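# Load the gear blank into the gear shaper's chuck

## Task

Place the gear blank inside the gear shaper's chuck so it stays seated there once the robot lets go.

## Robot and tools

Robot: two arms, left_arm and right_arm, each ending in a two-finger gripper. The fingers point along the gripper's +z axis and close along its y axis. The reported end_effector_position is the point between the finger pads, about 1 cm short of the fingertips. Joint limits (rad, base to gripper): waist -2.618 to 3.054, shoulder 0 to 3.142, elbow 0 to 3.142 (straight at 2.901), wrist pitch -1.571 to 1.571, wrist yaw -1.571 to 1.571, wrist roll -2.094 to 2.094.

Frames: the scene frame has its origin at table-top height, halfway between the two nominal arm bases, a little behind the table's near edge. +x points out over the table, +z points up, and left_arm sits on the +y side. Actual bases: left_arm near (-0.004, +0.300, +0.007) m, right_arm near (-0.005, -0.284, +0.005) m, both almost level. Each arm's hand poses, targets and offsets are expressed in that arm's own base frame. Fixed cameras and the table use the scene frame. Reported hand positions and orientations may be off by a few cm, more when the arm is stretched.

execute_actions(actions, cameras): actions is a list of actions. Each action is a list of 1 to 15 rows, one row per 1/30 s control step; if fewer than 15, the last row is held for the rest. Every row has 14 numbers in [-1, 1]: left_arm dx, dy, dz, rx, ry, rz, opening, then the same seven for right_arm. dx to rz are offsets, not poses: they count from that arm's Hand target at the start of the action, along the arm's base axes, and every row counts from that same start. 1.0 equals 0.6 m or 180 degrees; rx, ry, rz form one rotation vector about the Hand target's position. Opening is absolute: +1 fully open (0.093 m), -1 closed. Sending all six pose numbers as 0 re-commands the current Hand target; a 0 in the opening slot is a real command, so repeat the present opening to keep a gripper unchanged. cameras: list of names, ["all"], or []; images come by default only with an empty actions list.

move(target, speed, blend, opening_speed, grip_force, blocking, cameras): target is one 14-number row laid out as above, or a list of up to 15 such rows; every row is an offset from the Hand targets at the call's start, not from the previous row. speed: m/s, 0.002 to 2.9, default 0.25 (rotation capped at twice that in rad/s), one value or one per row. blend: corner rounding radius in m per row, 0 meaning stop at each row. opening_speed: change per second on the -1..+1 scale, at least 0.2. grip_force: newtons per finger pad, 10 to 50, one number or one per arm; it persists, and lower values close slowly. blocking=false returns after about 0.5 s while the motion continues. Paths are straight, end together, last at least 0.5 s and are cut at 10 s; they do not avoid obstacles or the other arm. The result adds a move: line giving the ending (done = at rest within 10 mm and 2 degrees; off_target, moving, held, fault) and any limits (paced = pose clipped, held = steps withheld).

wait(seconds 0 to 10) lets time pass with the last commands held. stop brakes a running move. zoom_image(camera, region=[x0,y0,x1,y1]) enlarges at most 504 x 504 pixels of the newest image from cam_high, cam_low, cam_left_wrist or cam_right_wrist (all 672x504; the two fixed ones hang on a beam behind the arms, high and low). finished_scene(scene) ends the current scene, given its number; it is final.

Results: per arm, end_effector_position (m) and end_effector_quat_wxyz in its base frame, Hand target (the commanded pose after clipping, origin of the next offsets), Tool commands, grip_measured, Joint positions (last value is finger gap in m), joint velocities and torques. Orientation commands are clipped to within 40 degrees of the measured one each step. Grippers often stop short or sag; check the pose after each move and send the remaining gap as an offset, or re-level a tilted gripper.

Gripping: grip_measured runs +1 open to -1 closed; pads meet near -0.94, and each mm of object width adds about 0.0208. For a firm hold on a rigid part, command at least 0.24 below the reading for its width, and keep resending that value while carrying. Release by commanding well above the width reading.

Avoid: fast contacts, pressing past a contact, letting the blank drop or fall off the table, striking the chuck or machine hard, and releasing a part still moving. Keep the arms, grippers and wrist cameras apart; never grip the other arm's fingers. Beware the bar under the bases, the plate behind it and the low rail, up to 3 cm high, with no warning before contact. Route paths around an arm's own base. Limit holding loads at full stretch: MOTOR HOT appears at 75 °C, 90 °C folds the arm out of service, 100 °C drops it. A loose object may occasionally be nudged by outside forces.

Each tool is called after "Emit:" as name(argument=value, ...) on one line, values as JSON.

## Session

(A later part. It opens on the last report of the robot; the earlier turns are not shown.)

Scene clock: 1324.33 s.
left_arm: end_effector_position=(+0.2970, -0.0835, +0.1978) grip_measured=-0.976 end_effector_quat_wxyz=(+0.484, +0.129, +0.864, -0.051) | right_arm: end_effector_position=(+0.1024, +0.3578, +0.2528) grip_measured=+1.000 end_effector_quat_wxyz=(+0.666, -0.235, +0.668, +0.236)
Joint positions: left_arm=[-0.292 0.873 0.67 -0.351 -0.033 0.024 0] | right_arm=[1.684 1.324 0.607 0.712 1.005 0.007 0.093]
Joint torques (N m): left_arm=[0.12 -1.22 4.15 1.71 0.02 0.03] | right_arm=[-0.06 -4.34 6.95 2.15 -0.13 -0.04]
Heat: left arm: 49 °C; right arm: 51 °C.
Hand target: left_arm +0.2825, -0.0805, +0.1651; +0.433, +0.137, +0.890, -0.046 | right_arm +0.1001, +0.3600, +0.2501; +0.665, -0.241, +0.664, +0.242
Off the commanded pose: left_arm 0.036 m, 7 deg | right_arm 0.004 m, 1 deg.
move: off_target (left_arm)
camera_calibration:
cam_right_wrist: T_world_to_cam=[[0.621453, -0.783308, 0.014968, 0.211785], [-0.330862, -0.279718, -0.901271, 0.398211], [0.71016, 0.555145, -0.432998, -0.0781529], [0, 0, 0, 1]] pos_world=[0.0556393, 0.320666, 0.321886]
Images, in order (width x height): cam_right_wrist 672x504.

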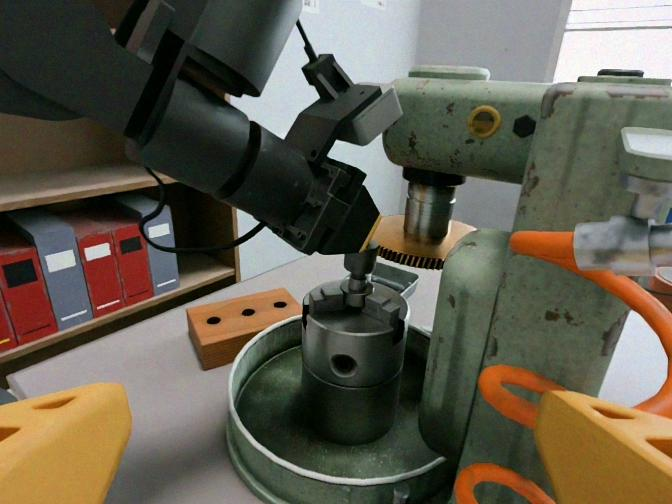

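Emit:
move(target=[[0.0167,-0.005,0.117,0,0,0,-1,0,0,0,0,0,0,1],[-0.0892,0.0233,0.1415,-0.0065,-0.024,0,-1,0,0,0,0,0,0,1],[-0.0892,0.0233,0.14,-0.0065,-0.024,0,0.2,0,0,0,0,0,0,1],[0.0183,-0.0062,0.044,-0.0065,-0.024,0,0.2,0,0,0,0,0,0,1],[0.0183,-0.0062,0.0215,-0.0065,-0.024,0,0.2,0,0,0,0,0,0,1]], speed=[0.1,0.15,0.1,0.12,0.05], blend=[0.01,0,0,0,0], cameras=["cam_left_wrist"])

Scene clock: 1353.97 s.
left_arm: end_effector_position=(+0.2935, -0.0848, +0.1842) grip_measured=+0.198 end_effector_quat_wxyz=(+0.473, +0.134, +0.869, -0.049) | right_arm: end_effector_position=(+0.1024, +0.3578, +0.2528) grip_measured=+1.000 end_effector_quat_wxyz=(+0.666, -0.235, +0.668, +0.236)
Joint positions: left_arm=[-0.303 0.874 0.638 -0.344 -0.04 0.024 0.055] | right_arm=[1.684 1.324 0.607 0.712 1.005 0.007 0.093]
Joint torques (N m): left_arm=[0.7 -1.28 5.72 2.67 0.03 0.03] | right_arm=[-0.06 -4.33 6.93 2.15 -0.14 -0.04]
Heat: left arm: 48 °C; right arm: 51 °C.
Hand target: left_arm +0.2934, -0.0843, +0.1779; +0.468, +0.134, +0.872, -0.050 | right_arm +0.1001, +0.3600, +0.2501; +0.665, -0.241, +0.664, +0.242
Off the commanded pose: left_arm 0.006 m, 1 deg | right_arm 0.004 m, 1 deg.
move: done
camera_calibration:
cam_left_wrist: T_world_to_cam=[[-0.271153, -0.962086, -0.0294465, 0.00414194], [-0.817007, 0.246223, -0.521415, 0.393833], [0.508896, -0.117325, -0.852795, 0.084901], [0, 0, 0, 1]] pos_world=[0.279682, -0.0830251, 0.277876]
Images, in order (width x height): cam_left_wrist 672x504.

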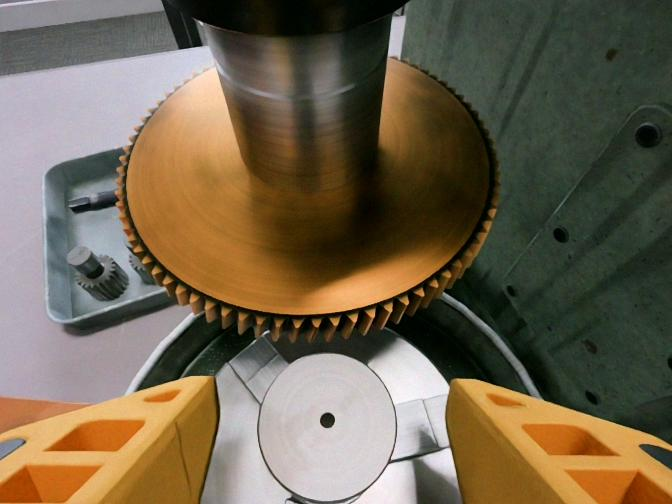

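Emit:
move(target=[[0.0,0.0045,0.002,0,0,0,0.2,0,0,0,0,0,0,1],[0.0,0.0035,0.002,0,0,0,-0.6,0,0,0,0,0,0,1]], speed=0.05, grip_force=18, cameras=["cam_left_wrist"])

Scene clock: 1361.67 s.
left_arm: end_effector_position=(+0.2942, -0.0828, +0.1842) grip_measured=-0.367 end_effector_quat_wxyz=(+0.473, +0.131, +0.870, -0.052) | right_arm: end_effector_position=(+0.1024, +0.3578, +0.2528) grip_measured=+1.000 end_effector_quat_wxyz=(+0.666, -0.235, +0.668, +0.236)
Joint positions: left_arm=[-0.287 0.874 0.638 -0.344 -0.024 0.024 0.028] | right_arm=[1.684 1.324 0.607 0.712 1.005 0.007 0.093]
Joint torques (N m): left_arm=[0.35 -1.62 6.11 2.59 -0.02 0.09] | right_arm=[-0.08 -4.36 6.95 2.16 -0.14 -0.04]
Heat: left arm: 48 °C; right arm: 51 °C.
Hand target: left_arm +0.2934, -0.0821, +0.1791; +0.468, +0.134, +0.872, -0.050 | right_arm +0.1001, +0.3600, +0.2501; +0.665, -0.241, +0.664, +0.242
Off the commanded pose: left_arm 0.005 m, 1 deg | right_arm 0.004 m, 1 deg.
grip_force (N): 18, 18
move: done
camera_calibration:
cam_left_wrist: T_world_to_cam=[[-0.268733, -0.962988, -0.0208958, 0.00396315], [-0.818753, 0.239802, -0.521668, 0.39397], [0.507371, -0.123081, -0.852892, 0.084844], [0, 0, 0, 1]] pos_world=[0.280582, -0.0802157, 0.277967]
Images, in order (width x height): cam_left_wrist 672x504.

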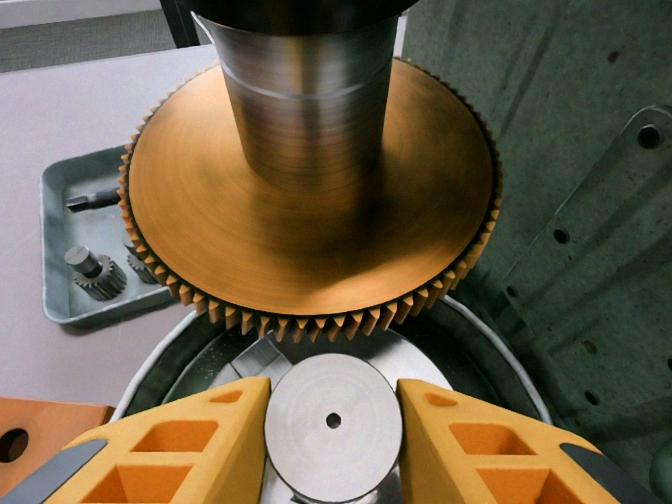

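Emit:
move(target=[[0.0,0,-0.008,0.0035,-0.001,0,-0.6,0,0,0,0,0,0,1],[-0.018,0.004,-0.011,0.0035,-0.001,0,-0.6,0,0,0,0,0,0,1],[0.006,-0.002,-0.013,0.0035,-0.001,0,-0.6,0,0,0,0,0,0,1],[0.004,-0.009,-0.013,0.0035,-0.001,0,-0.6,0,0,0,0,0,0,1],[-0.018,-0.004,-0.014,0.0035,-0.001,0,-0.6,0,0,0,0,0,0,1],[0.006,-0.01,-0.015,0.0035,-0.001,0,-0.6,0,0,0,0,0,0,1],[0.006,0.006,-0.015,0.0035,-0.001,0,-0.6,0,0,0,0,0,0,1],[-0.018,0.012,-0.016,0.0035,-0.001,0,-0.6,0,0,0,0,0,0,1],[0.006,0.004,-0.017,0.0035,-0.001,0,-0.6,0,0,0,0,0,0,1],[-0.002,0.0,-0.018,0.0035,-0.001,0,-0.6,0,0,0,0,0,0,1]], speed=0.02, blend=[0.001,0.001,0.001,0.001,0.001,0.001,0.001,0.001,0.001,0])

Scene clock: 1375.73 s.
left_arm: end_effector_position=(+0.2943, -0.0827, +0.1762) grip_measured=-0.375 end_effector_quat_wxyz=(+0.480, +0.134, +0.865, -0.052) | right_arm: end_effector_position=(+0.1024, +0.3578, +0.2528) grip_measured=+1.000 end_effector_quat_wxyz=(+0.666, -0.235, +0.668, +0.236)
Joint positions: left_arm=[-0.284 0.864 0.589 -0.288 -0.018 0.034 0.027] | right_arm=[1.684 1.324 0.607 0.712 1.005 0.007 0.093]
Joint torques (N m): left_arm=[-0.72 -1.03 6.37 2.43 -0.21 0.06] | right_arm=[-0.06 -4.31 6.94 2.15 -0.13 -0.05]
Heat: left arm: 48 °C; right arm: 51 °C.
Hand target: left_arm +0.2923, -0.0822, +0.1684; +0.468, +0.137, +0.872, -0.045 | right_arm +0.1001, +0.3600, +0.2501; +0.665, -0.241, +0.664, +0.242
Off the commanded pose: left_arm 0.008 m, 2 deg | right_arm 0.004 m, 1 deg.
grip_force (N): 18, 18
move: done

Emit:
wait(seconds=0.05, cameras=["cam_right_wrist","cam_left_wrist"])

Emit:
zoom_image(camera="cam_right_wrist", region=[330, 250, 390, 310])

Scene clock: 1377.67 s.
left_arm: end_effector_position=(+0.2943, -0.0827, +0.1762) grip_measured=-0.375 end_effector_quat_wxyz=(+0.480, +0.134, +0.865, -0.052) | right_arm: end_effector_position=(+0.1024, +0.3578, +0.2528) grip_measured=+1.000 end_effector_quat_wxyz=(+0.666, -0.235, +0.668, +0.236)
Joint positions: left_arm=[-0.284 0.864 0.589 -0.288 -0.019 0.034 0.027] | right_arm=[1.684 1.324 0.607 0.712 1.005 0.007 0.093]
Joint torques (N m): left_arm=[-0.72 -0.96 6.42 2.43 -0.22 0.05] | right_arm=[-0.08 -4.33 6.94 2.16 -0.13 -0.04]
Heat: left arm: 48 °C; right arm: 51 °C.
Hand target: left_arm +0.2923, -0.0821, +0.1684; +0.468, +0.137, +0.872, -0.045 | right_arm +0.1001, +0.3600, +0.2501; +0.665, -0.241, +0.664, +0.242
Tool commands: left_gripper/opening=-0.6 right_gripper/opening=+1.0
Off the commanded pose: left_arm 0.008 m, 2 deg | right_arm 0.004 m, 1 deg.
grip_force (N): 18, 18
wait: 0.07 s; at rest from the start
camera_calibration:
cam_left_wrist: T_world_to_cam=[[-0.274704, -0.961162, -0.0265445, 0.00689248], [-0.807865, 0.245686, -0.535717, 0.389528], [0.521433, -0.12572, -0.84398, 0.0721387], [0, 0, 0, 1]] pos_world=[0.278964, -0.0800076, 0.269744]
cam_right_wrist: T_world_to_cam=[[0.621453, -0.783308, 0.014968, 0.211785], [-0.330862, -0.279718, -0.901271, 0.398211], [0.71016, 0.555145, -0.432998, -0.0781529], [0, 0, 0, 1]] pos_world=[0.0556393, 0.320666, 0.321886]
Images, in order (width x height): cam_left_wrist 672x504, cam_right_wrist 672x504.

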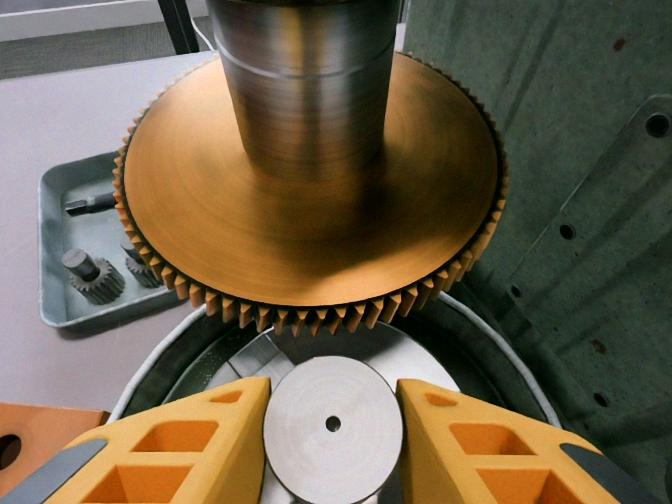

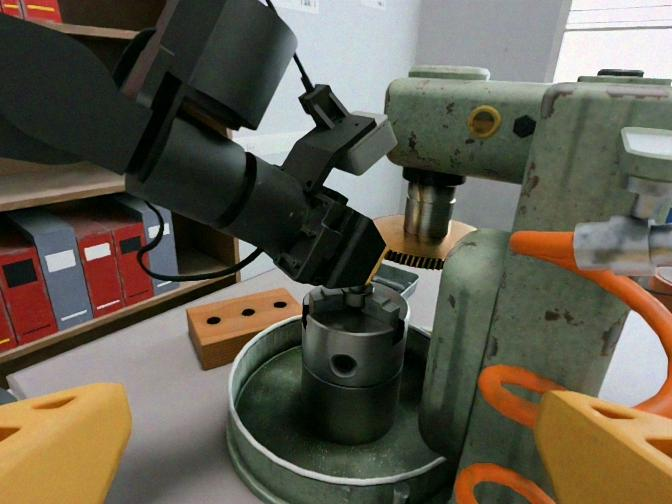

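Scaled by 8.400 from the camera's 672x504 image, which has a finer 960x720 frame.

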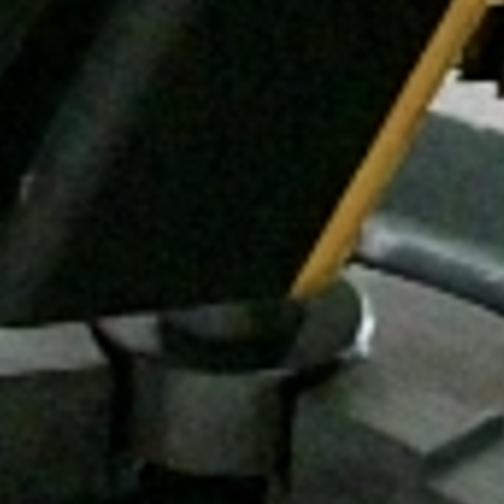

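Emit:
move(target=[[0.0,0,-0.008,0,0,0,-0.6,0,0,0,0,0,0,1],[-0.01,0.002,-0.012,0,0,0,-0.6,0,0,0,0,0,0,1],[0.006,-0.004,-0.014,0,0,0,-0.6,0,0,0,0,0,0,1],[-0.01,-0.002,-0.016,0,0,0,-0.6,0,0,0,0,0,0,1],[0.004,0.004,-0.018,0,0,0,-0.6,0,0,0,0,0,0,1],[0,0,-0.018,0,0,0,-0.6,0,0,0,0,0,0,1]], speed=0.02, blend=[0.001,0.001,0.001,0.001,0.001,0])

Scene clock: 1385.30 s.
left_arm: end_effector_position=(+0.2950, -0.0814, +0.1758) grip_measured=-0.375 end_effector_quat_wxyz=(+0.490, +0.130, +0.861, -0.049) | right_arm: end_effector_position=(+0.1024, +0.3578, +0.2528) grip_measured=+1.000 end_effector_quat_wxyz=(+0.666, -0.235, +0.668, +0.236)
Joint positions: left_arm=[-0.287 0.853 0.566 -0.254 -0.032 0.03 0.027] | right_arm=[1.684 1.324 0.607 0.712 1.005 0.007 0.093]
Joint torques (N m): left_arm=[-0.51 0.17 4.94 2.56 -0.07 0.11] | right_arm=[-0.06 -4.31 6.95 2.15 -0.14 -0.04]
Heat: left arm: 49 °C; right arm: 51 °C.
Hand target: left_arm +0.2923, -0.0821, +0.1575; +0.468, +0.137, +0.872, -0.045 | right_arm +0.1001, +0.3600, +0.2501; +0.665, -0.241, +0.664, +0.242
Off the commanded pose: left_arm 0.018 m, 3 deg | right_arm 0.004 m, 1 deg.
grip_force (N): 18, 18
move: off_target (left_arm)

Emit:
move(target=[[0.0,0.0,0.022,0,0,0,-0.6,0,0,0,0,0,0,1],[0.0,0.0,0.026,0,0,0,0.2,0,0,0,0,0,0,1],[-0.106,0.028,0.13,0,0,0,0.2,0,0,0,0,0,0,1]], speed=0.1, opening_speed=1.0, cameras=["cam_left_wrist","cam_right_wrist"])

Emit:
zoom_image(camera="cam_right_wrist", region=[320, 230, 400, 310])

Emit:
zoom_image(camera="cam_left_wrist", region=[280, 180, 420, 340])

Scene clock: 1393.43 s.
left_arm: end_effector_position=(+0.2302, -0.0651, +0.2281) grip_measured=+0.198 end_effector_quat_wxyz=(+0.464, +0.138, +0.874, -0.044) | right_arm: end_effector_position=(+0.1024, +0.3578, +0.2528) grip_measured=+1.000 end_effector_quat_wxyz=(+0.666, -0.235, +0.668, +0.236)
Joint positions: left_arm=[-0.307 0.628 0.781 -0.755 -0.045 0.03 0.055] | right_arm=[1.684 1.324 0.607 0.712 1.005 0.007 0.093]
Joint torques (N m): left_arm=[-0.66 0.02 8.27 2.4 -0.13 -0.02] | right_arm=[-0.06 -4.3 6.95 2.15 -0.13 -0.04]
Heat: left arm: 49 °C; right arm: 51 °C.
Hand target: left_arm +0.2287, -0.0653, +0.2355; +0.468, +0.137, +0.872, -0.045 | right_arm +0.1001, +0.3600, +0.2501; +0.665, -0.241, +0.664, +0.242
Off the commanded pose: left_arm 0.008 m, 1 deg | right_arm 0.004 m, 1 deg.
grip_force (N): 18, 18
move: done
camera_calibration:
cam_left_wrist: T_world_to_cam=[[-0.274729, -0.960746, -0.0386196, 0.0103483], [-0.825683, 0.256308, -0.502547, 0.358469], [0.492719, -0.106177, -0.863687, 0.163803], [0, 0, 0, 1]] pos_world=[0.218116, -0.0645444, 0.322022]
cam_right_wrist: T_world_to_cam=[[0.621453, -0.783308, 0.014968, 0.211785], [-0.330862, -0.279718, -0.901271, 0.398211], [0.71016, 0.555145, -0.432998, -0.0781529], [0, 0, 0, 1]] pos_world=[0.0556393, 0.320666, 0.321886]
Images, in order (width x height): cam_left_wrist 672x504, cam_right_wrist 672x504.

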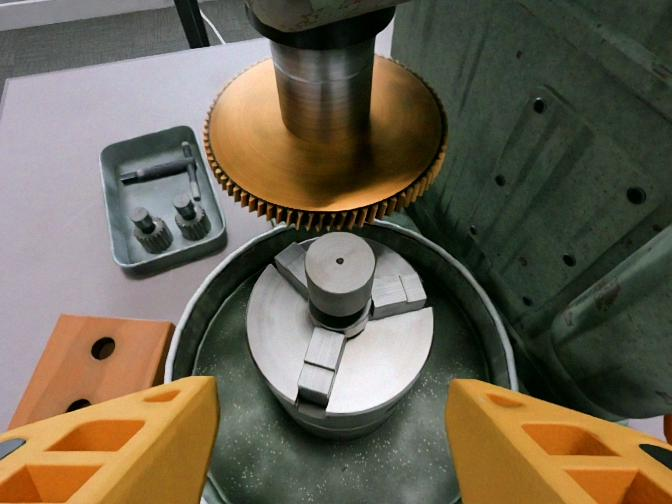

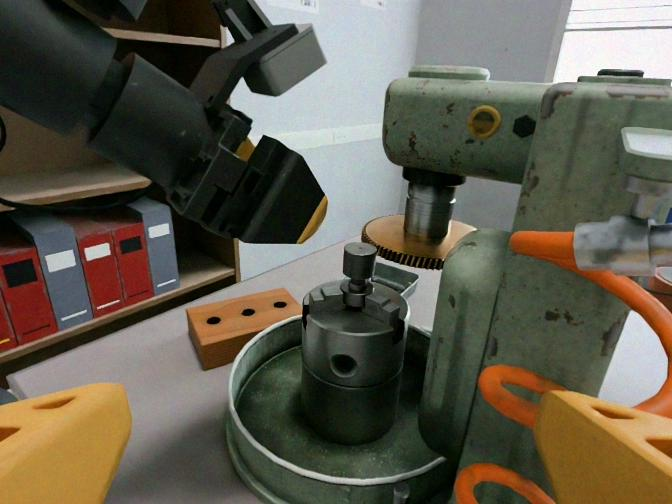

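Scaled by 6.300 from the camera's 672x504 image, which has a finer 960x720 frame.

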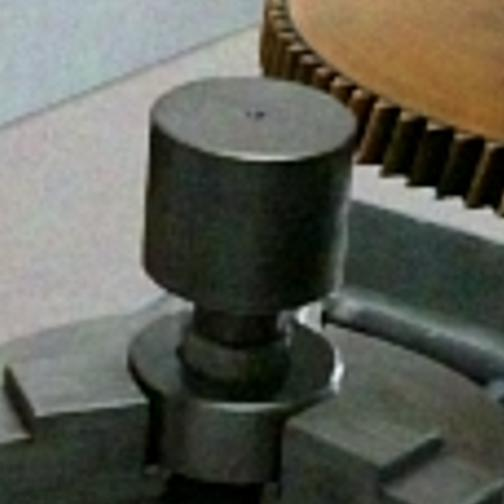

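Scaled by 3.150 from the camera's 672x504 image, which has a finer 960x720 frame.

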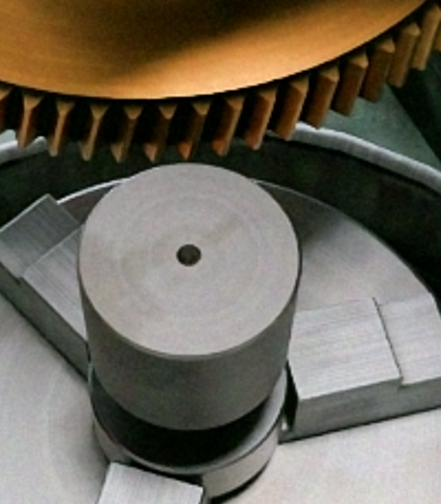

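Emit:
move(target=[[0.108,-0.027,-0.08,0,0,0,0.2,0,0,0,0,0,0,1],[0.108,-0.028,-0.104,0,0,0,0.2,0,0,0,0,0,0,1],[0.108,-0.028,-0.104,0,0,0,-0.6,0,0,0,0,0,0,1]], speed=[0.12,0.05,0.05], cameras=["cam_left_wrist"])

Scene clock: 1406.90 s.
left_arm: end_effector_position=(+0.2937, -0.0823, +0.1802) grip_measured=-0.368 end_effector_quat_wxyz=(+0.475, +0.133, +0.869, -0.046) | right_arm: end_effector_position=(+0.1024, +0.3578, +0.2528) grip_measured=+1.000 end_effector_quat_wxyz=(+0.666, -0.235, +0.668, +0.236)
Joint positions: left_arm=[-0.294 0.869 0.618 -0.326 -0.037 0.03 0.028] | right_arm=[1.684 1.324 0.607 0.712 1.005 0.007 0.093]
Joint torques (N m): left_arm=[0.34 -1.1 5.68 2.66 0 0.09] | right_arm=[-0.08 -4.34 6.95 2.15 -0.14 -0.04]
Heat: left arm: 49 °C; right arm: 51 °C.
Hand target: left_arm +0.2934, -0.0821, +0.1731; +0.468, +0.137, +0.872, -0.045 | right_arm +0.1001, +0.3600, +0.2501; +0.665, -0.241, +0.664, +0.242
Off the commanded pose: left_arm 0.007 m, 1 deg | right_arm 0.004 m, 1 deg.
grip_force (N): 18, 18
move: done
camera_calibration:
cam_left_wrist: T_world_to_cam=[[-0.267466, -0.962982, -0.0335797, 0.00610266], [-0.815863, 0.244871, -0.523838, 0.39127], [0.512669, -0.112713, -0.851156, 0.0807226], [0, 0, 0, 1]] pos_world=[0.279471, -0.0808354, 0.273874]
Images, in order (width x height): cam_left_wrist 672x504.

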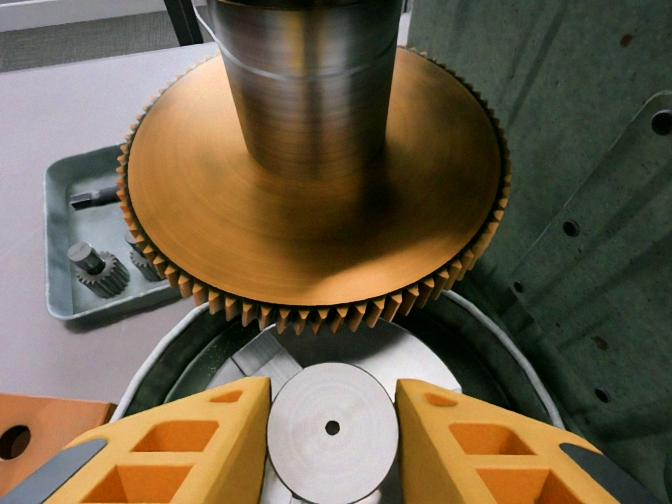

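Emit:
move(target=[[0.0,0,-0.008,0.0,0.0,0,-0.6,0,0,0,0,0,0,1],[-0.014,0.004,-0.011,0,0,0,-0.6,0,0,0,0,0,0,1],[0.006,-0.002,-0.013,0,0,0,-0.6,0,0,0,0,0,0,1],[0.004,-0.008,-0.013,0,0,0,-0.6,0,0,0,0,0,0,1],[-0.014,-0.004,-0.014,0,0,0,-0.6,0,0,0,0,0,0,1],[0.006,-0.008,-0.015,0,0,0,-0.6,0,0,0,0,0,0,1],[0.006,0.006,-0.015,0,0,0,-0.6,0,0,0,0,0,0,1],[-0.014,0.01,-0.016,0,0,0,-0.6,0,0,0,0,0,0,1],[0.006,0.004,-0.017,0,0,0,-0.6,0,0,0,0,0,0,1],[-0.002,0.0,-0.018,0,0,0,-0.6,0,0,0,0,0,0,1]], speed=0.02, blend=[0.001,0.001,0.001,0.001,0.001,0.001,0.001,0.001,0.001,0], cameras=["cam_left_wrist","cam_right_wrist"])

Emit:
zoom_image(camera="cam_right_wrist", region=[330, 250, 390, 310])

Scene clock: 1416.87 s.
left_arm: end_effector_position=(+0.2942, -0.0823, +0.1693) grip_measured=-0.377 end_effector_quat_wxyz=(+0.478, +0.135, +0.866, -0.050) | right_arm: end_effector_position=(+0.1024, +0.3578, +0.2528) grip_measured=+1.000 end_effector_quat_wxyz=(+0.666, -0.235, +0.668, +0.236)
Joint positions: left_arm=[-0.284 0.868 0.567 -0.267 -0.021 0.036 0.027] | right_arm=[1.684 1.324 0.607 0.712 1.005 0.007 0.093]
Joint torques (N m): left_arm=[-0.72 -1.14 6.37 2.47 -0.15 0.03] | right_arm=[-0.08 -4.3 6.97 2.15 -0.13 -0.04]
Heat: left arm: 49 °C; right arm: 51 °C.
Hand target: left_arm +0.2923, -0.0821, +0.1622; +0.468, +0.137, +0.872, -0.045 | right_arm +0.1001, +0.3600, +0.2501; +0.665, -0.241, +0.664, +0.242
Off the commanded pose: left_arm 0.007 m, 1 deg | right_arm 0.004 m, 1 deg.
grip_force (N): 18, 18
move: done
camera_calibration:
cam_left_wrist: T_world_to_cam=[[-0.274166, -0.961219, -0.0298377, 0.0074004], [-0.809914, 0.247517, -0.531766, 0.38579], [0.518529, -0.121626, -0.846366, 0.0679184], [0, 0, 0, 1]] pos_world=[0.279268, -0.0801155, 0.262855]
cam_right_wrist: T_world_to_cam=[[0.621453, -0.783308, 0.014968, 0.211785], [-0.330862, -0.279718, -0.901271, 0.398211], [0.71016, 0.555145, -0.432998, -0.0781529], [0, 0, 0, 1]] pos_world=[0.0556393, 0.320666, 0.321886]
Images, in order (width x height): cam_left_wrist 672x504, cam_right_wrist 672x504.

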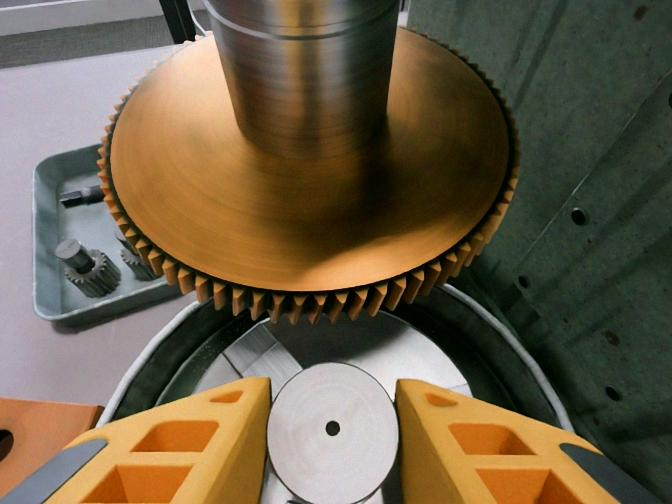

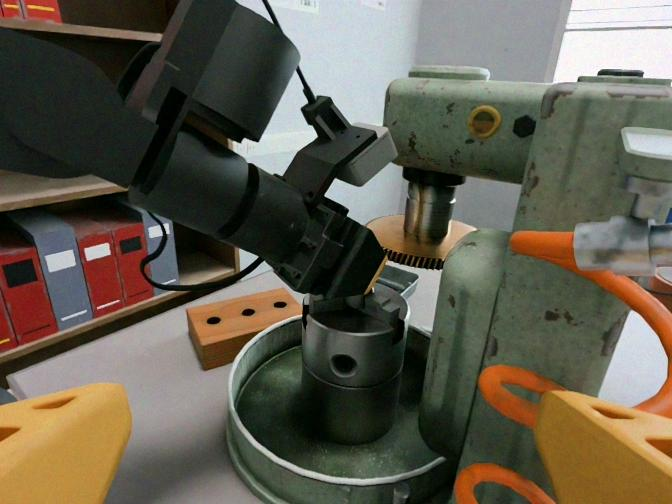

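Scaled by 8.400 from the camera's 672x504 image, which has a finer 960x720 frame.

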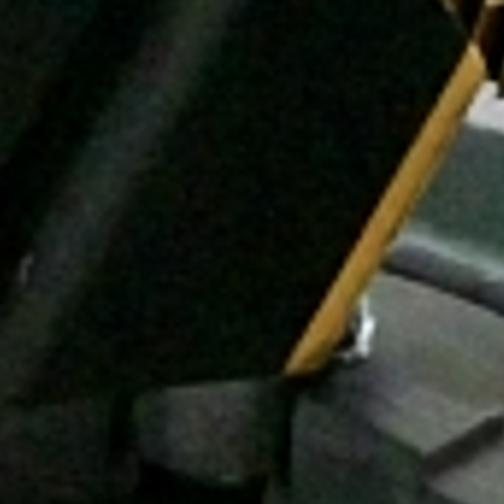

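Emit:
move(target=[[0.002,0,0.01,0,0,0,-0.6,0,0,0,0,0,0,1],[0.002,0,0.01,0,0,0,0.2,0,0,0,0,0,0,1],[-0.106,0.028,0.13,0,0,0,0.2,0,0,0,0,0,0,1]], speed=0.1, opening_speed=1, cameras=["cam_left_wrist","cam_right_wrist"])

Emit:
zoom_image(camera="cam_right_wrist", region=[320, 230, 400, 310])

Emit:
zoom_image(camera="cam_left_wrist", region=[280, 180, 420, 340])

Scene clock: 1442.07 s.
left_arm: end_effector_position=(+0.2303, -0.0651, +0.2330) grip_measured=+0.198 end_effector_quat_wxyz=(+0.464, +0.140, +0.874, -0.044) | right_arm: end_effector_position=(+0.1024, +0.3578, +0.2528) grip_measured=+1.000 end_effector_quat_wxyz=(+0.666, -0.235, +0.668, +0.236)
Joint positions: left_arm=[-0.307 0.637 0.803 -0.768 -0.045 0.034 0.055] | right_arm=[1.684 1.324 0.607 0.712 1.005 0.007 0.093]
Joint torques (N m): left_arm=[-0.62 -0.02 8.29 2.4 -0.13 -0.05] | right_arm=[-0.08 -4.33 6.94 2.15 -0.14 -0.04]
Heat: left arm: 50 °C; right arm: 51 °C.
Hand target: left_arm +0.2287, -0.0653, +0.2403; +0.468, +0.137, +0.872, -0.045 | right_arm +0.1001, +0.3600, +0.2501; +0.665, -0.241, +0.664, +0.242
Off the commanded pose: left_arm 0.007 m, 1 deg | right_arm 0.004 m, 1 deg.
grip_force (N): 18, 18
move: done
camera_calibration:
cam_left_wrist: T_world_to_cam=[[-0.276779, -0.960024, -0.0417941, 0.0117562], [-0.824509, 0.259598, -0.502787, 0.361014], [0.493537, -0.104701, -0.863399, 0.167964], [0, 0, 0, 1]] pos_world=[0.218017, -0.0648462, 0.327024]
cam_right_wrist: T_world_to_cam=[[0.621453, -0.783308, 0.014968, 0.211785], [-0.330862, -0.279718, -0.901271, 0.398211], [0.71016, 0.555145, -0.432998, -0.0781529], [0, 0, 0, 1]] pos_world=[0.0556393, 0.320666, 0.321886]
Images, in order (width x height): cam_left_wrist 672x504, cam_right_wrist 672x504.

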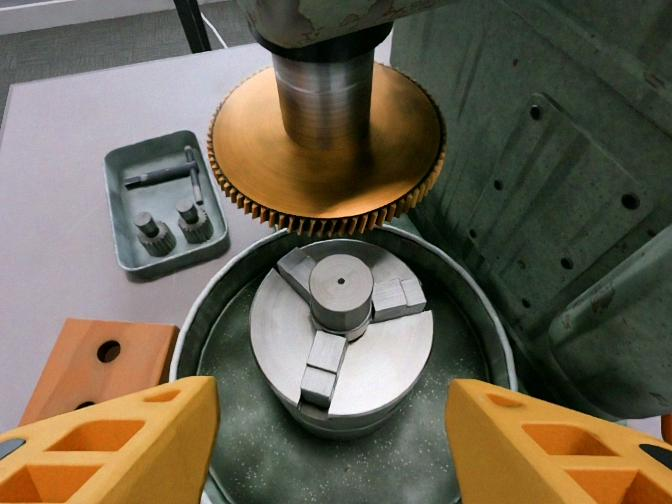

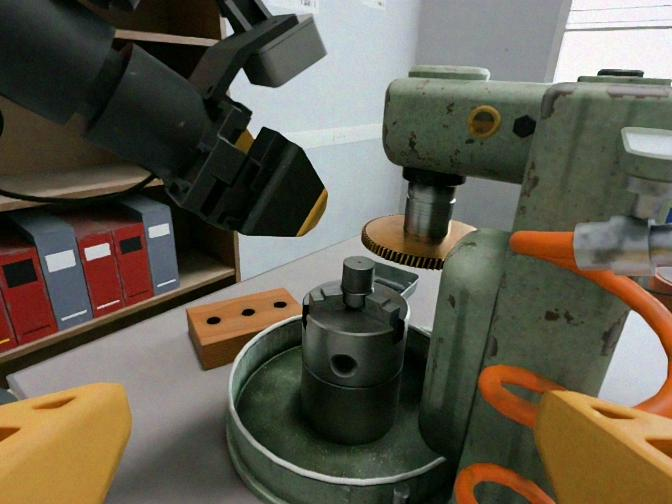

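Scaled by 6.300 from the camera's 672x504 image, which has a finer 960x720 frame.

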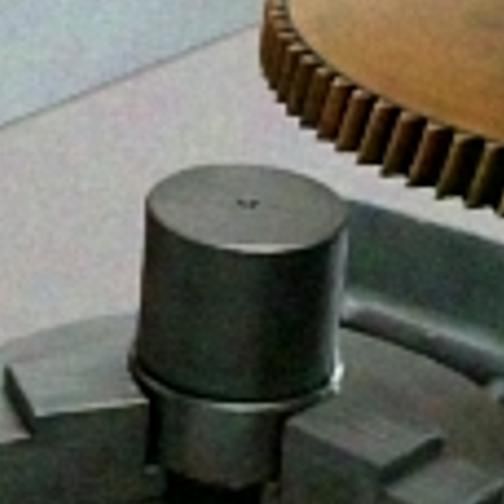

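Scaled by 3.150 from the camera's 672x504 image, which has a finer 960x720 frame.

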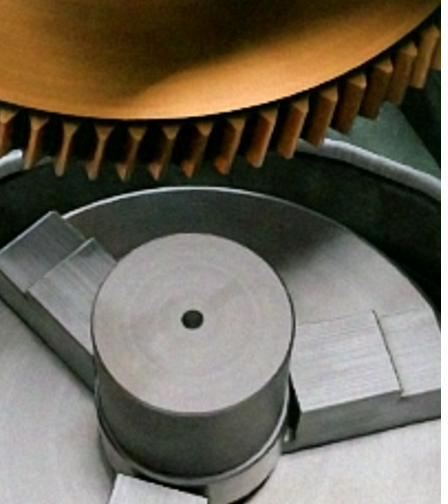

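Emit:
zoom_image(camera="cam_right_wrist", region=[335, 275, 385, 310])

Emit:
zoom_image(camera="cam_left_wrist", region=[300, 300, 390, 360])

Scaled by 10.080 from the camera's 672x504 image, which has a finer 960x720 frame.

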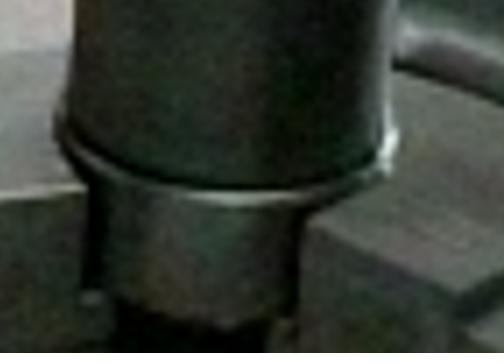

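Scaled by 5.600 from the camera's 672x504 image, which has a finer 960x720 frame.

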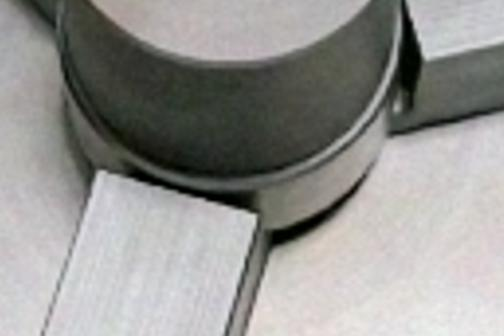

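Emit:
finished_scene(scene=1)

The scene is finished: the task was done.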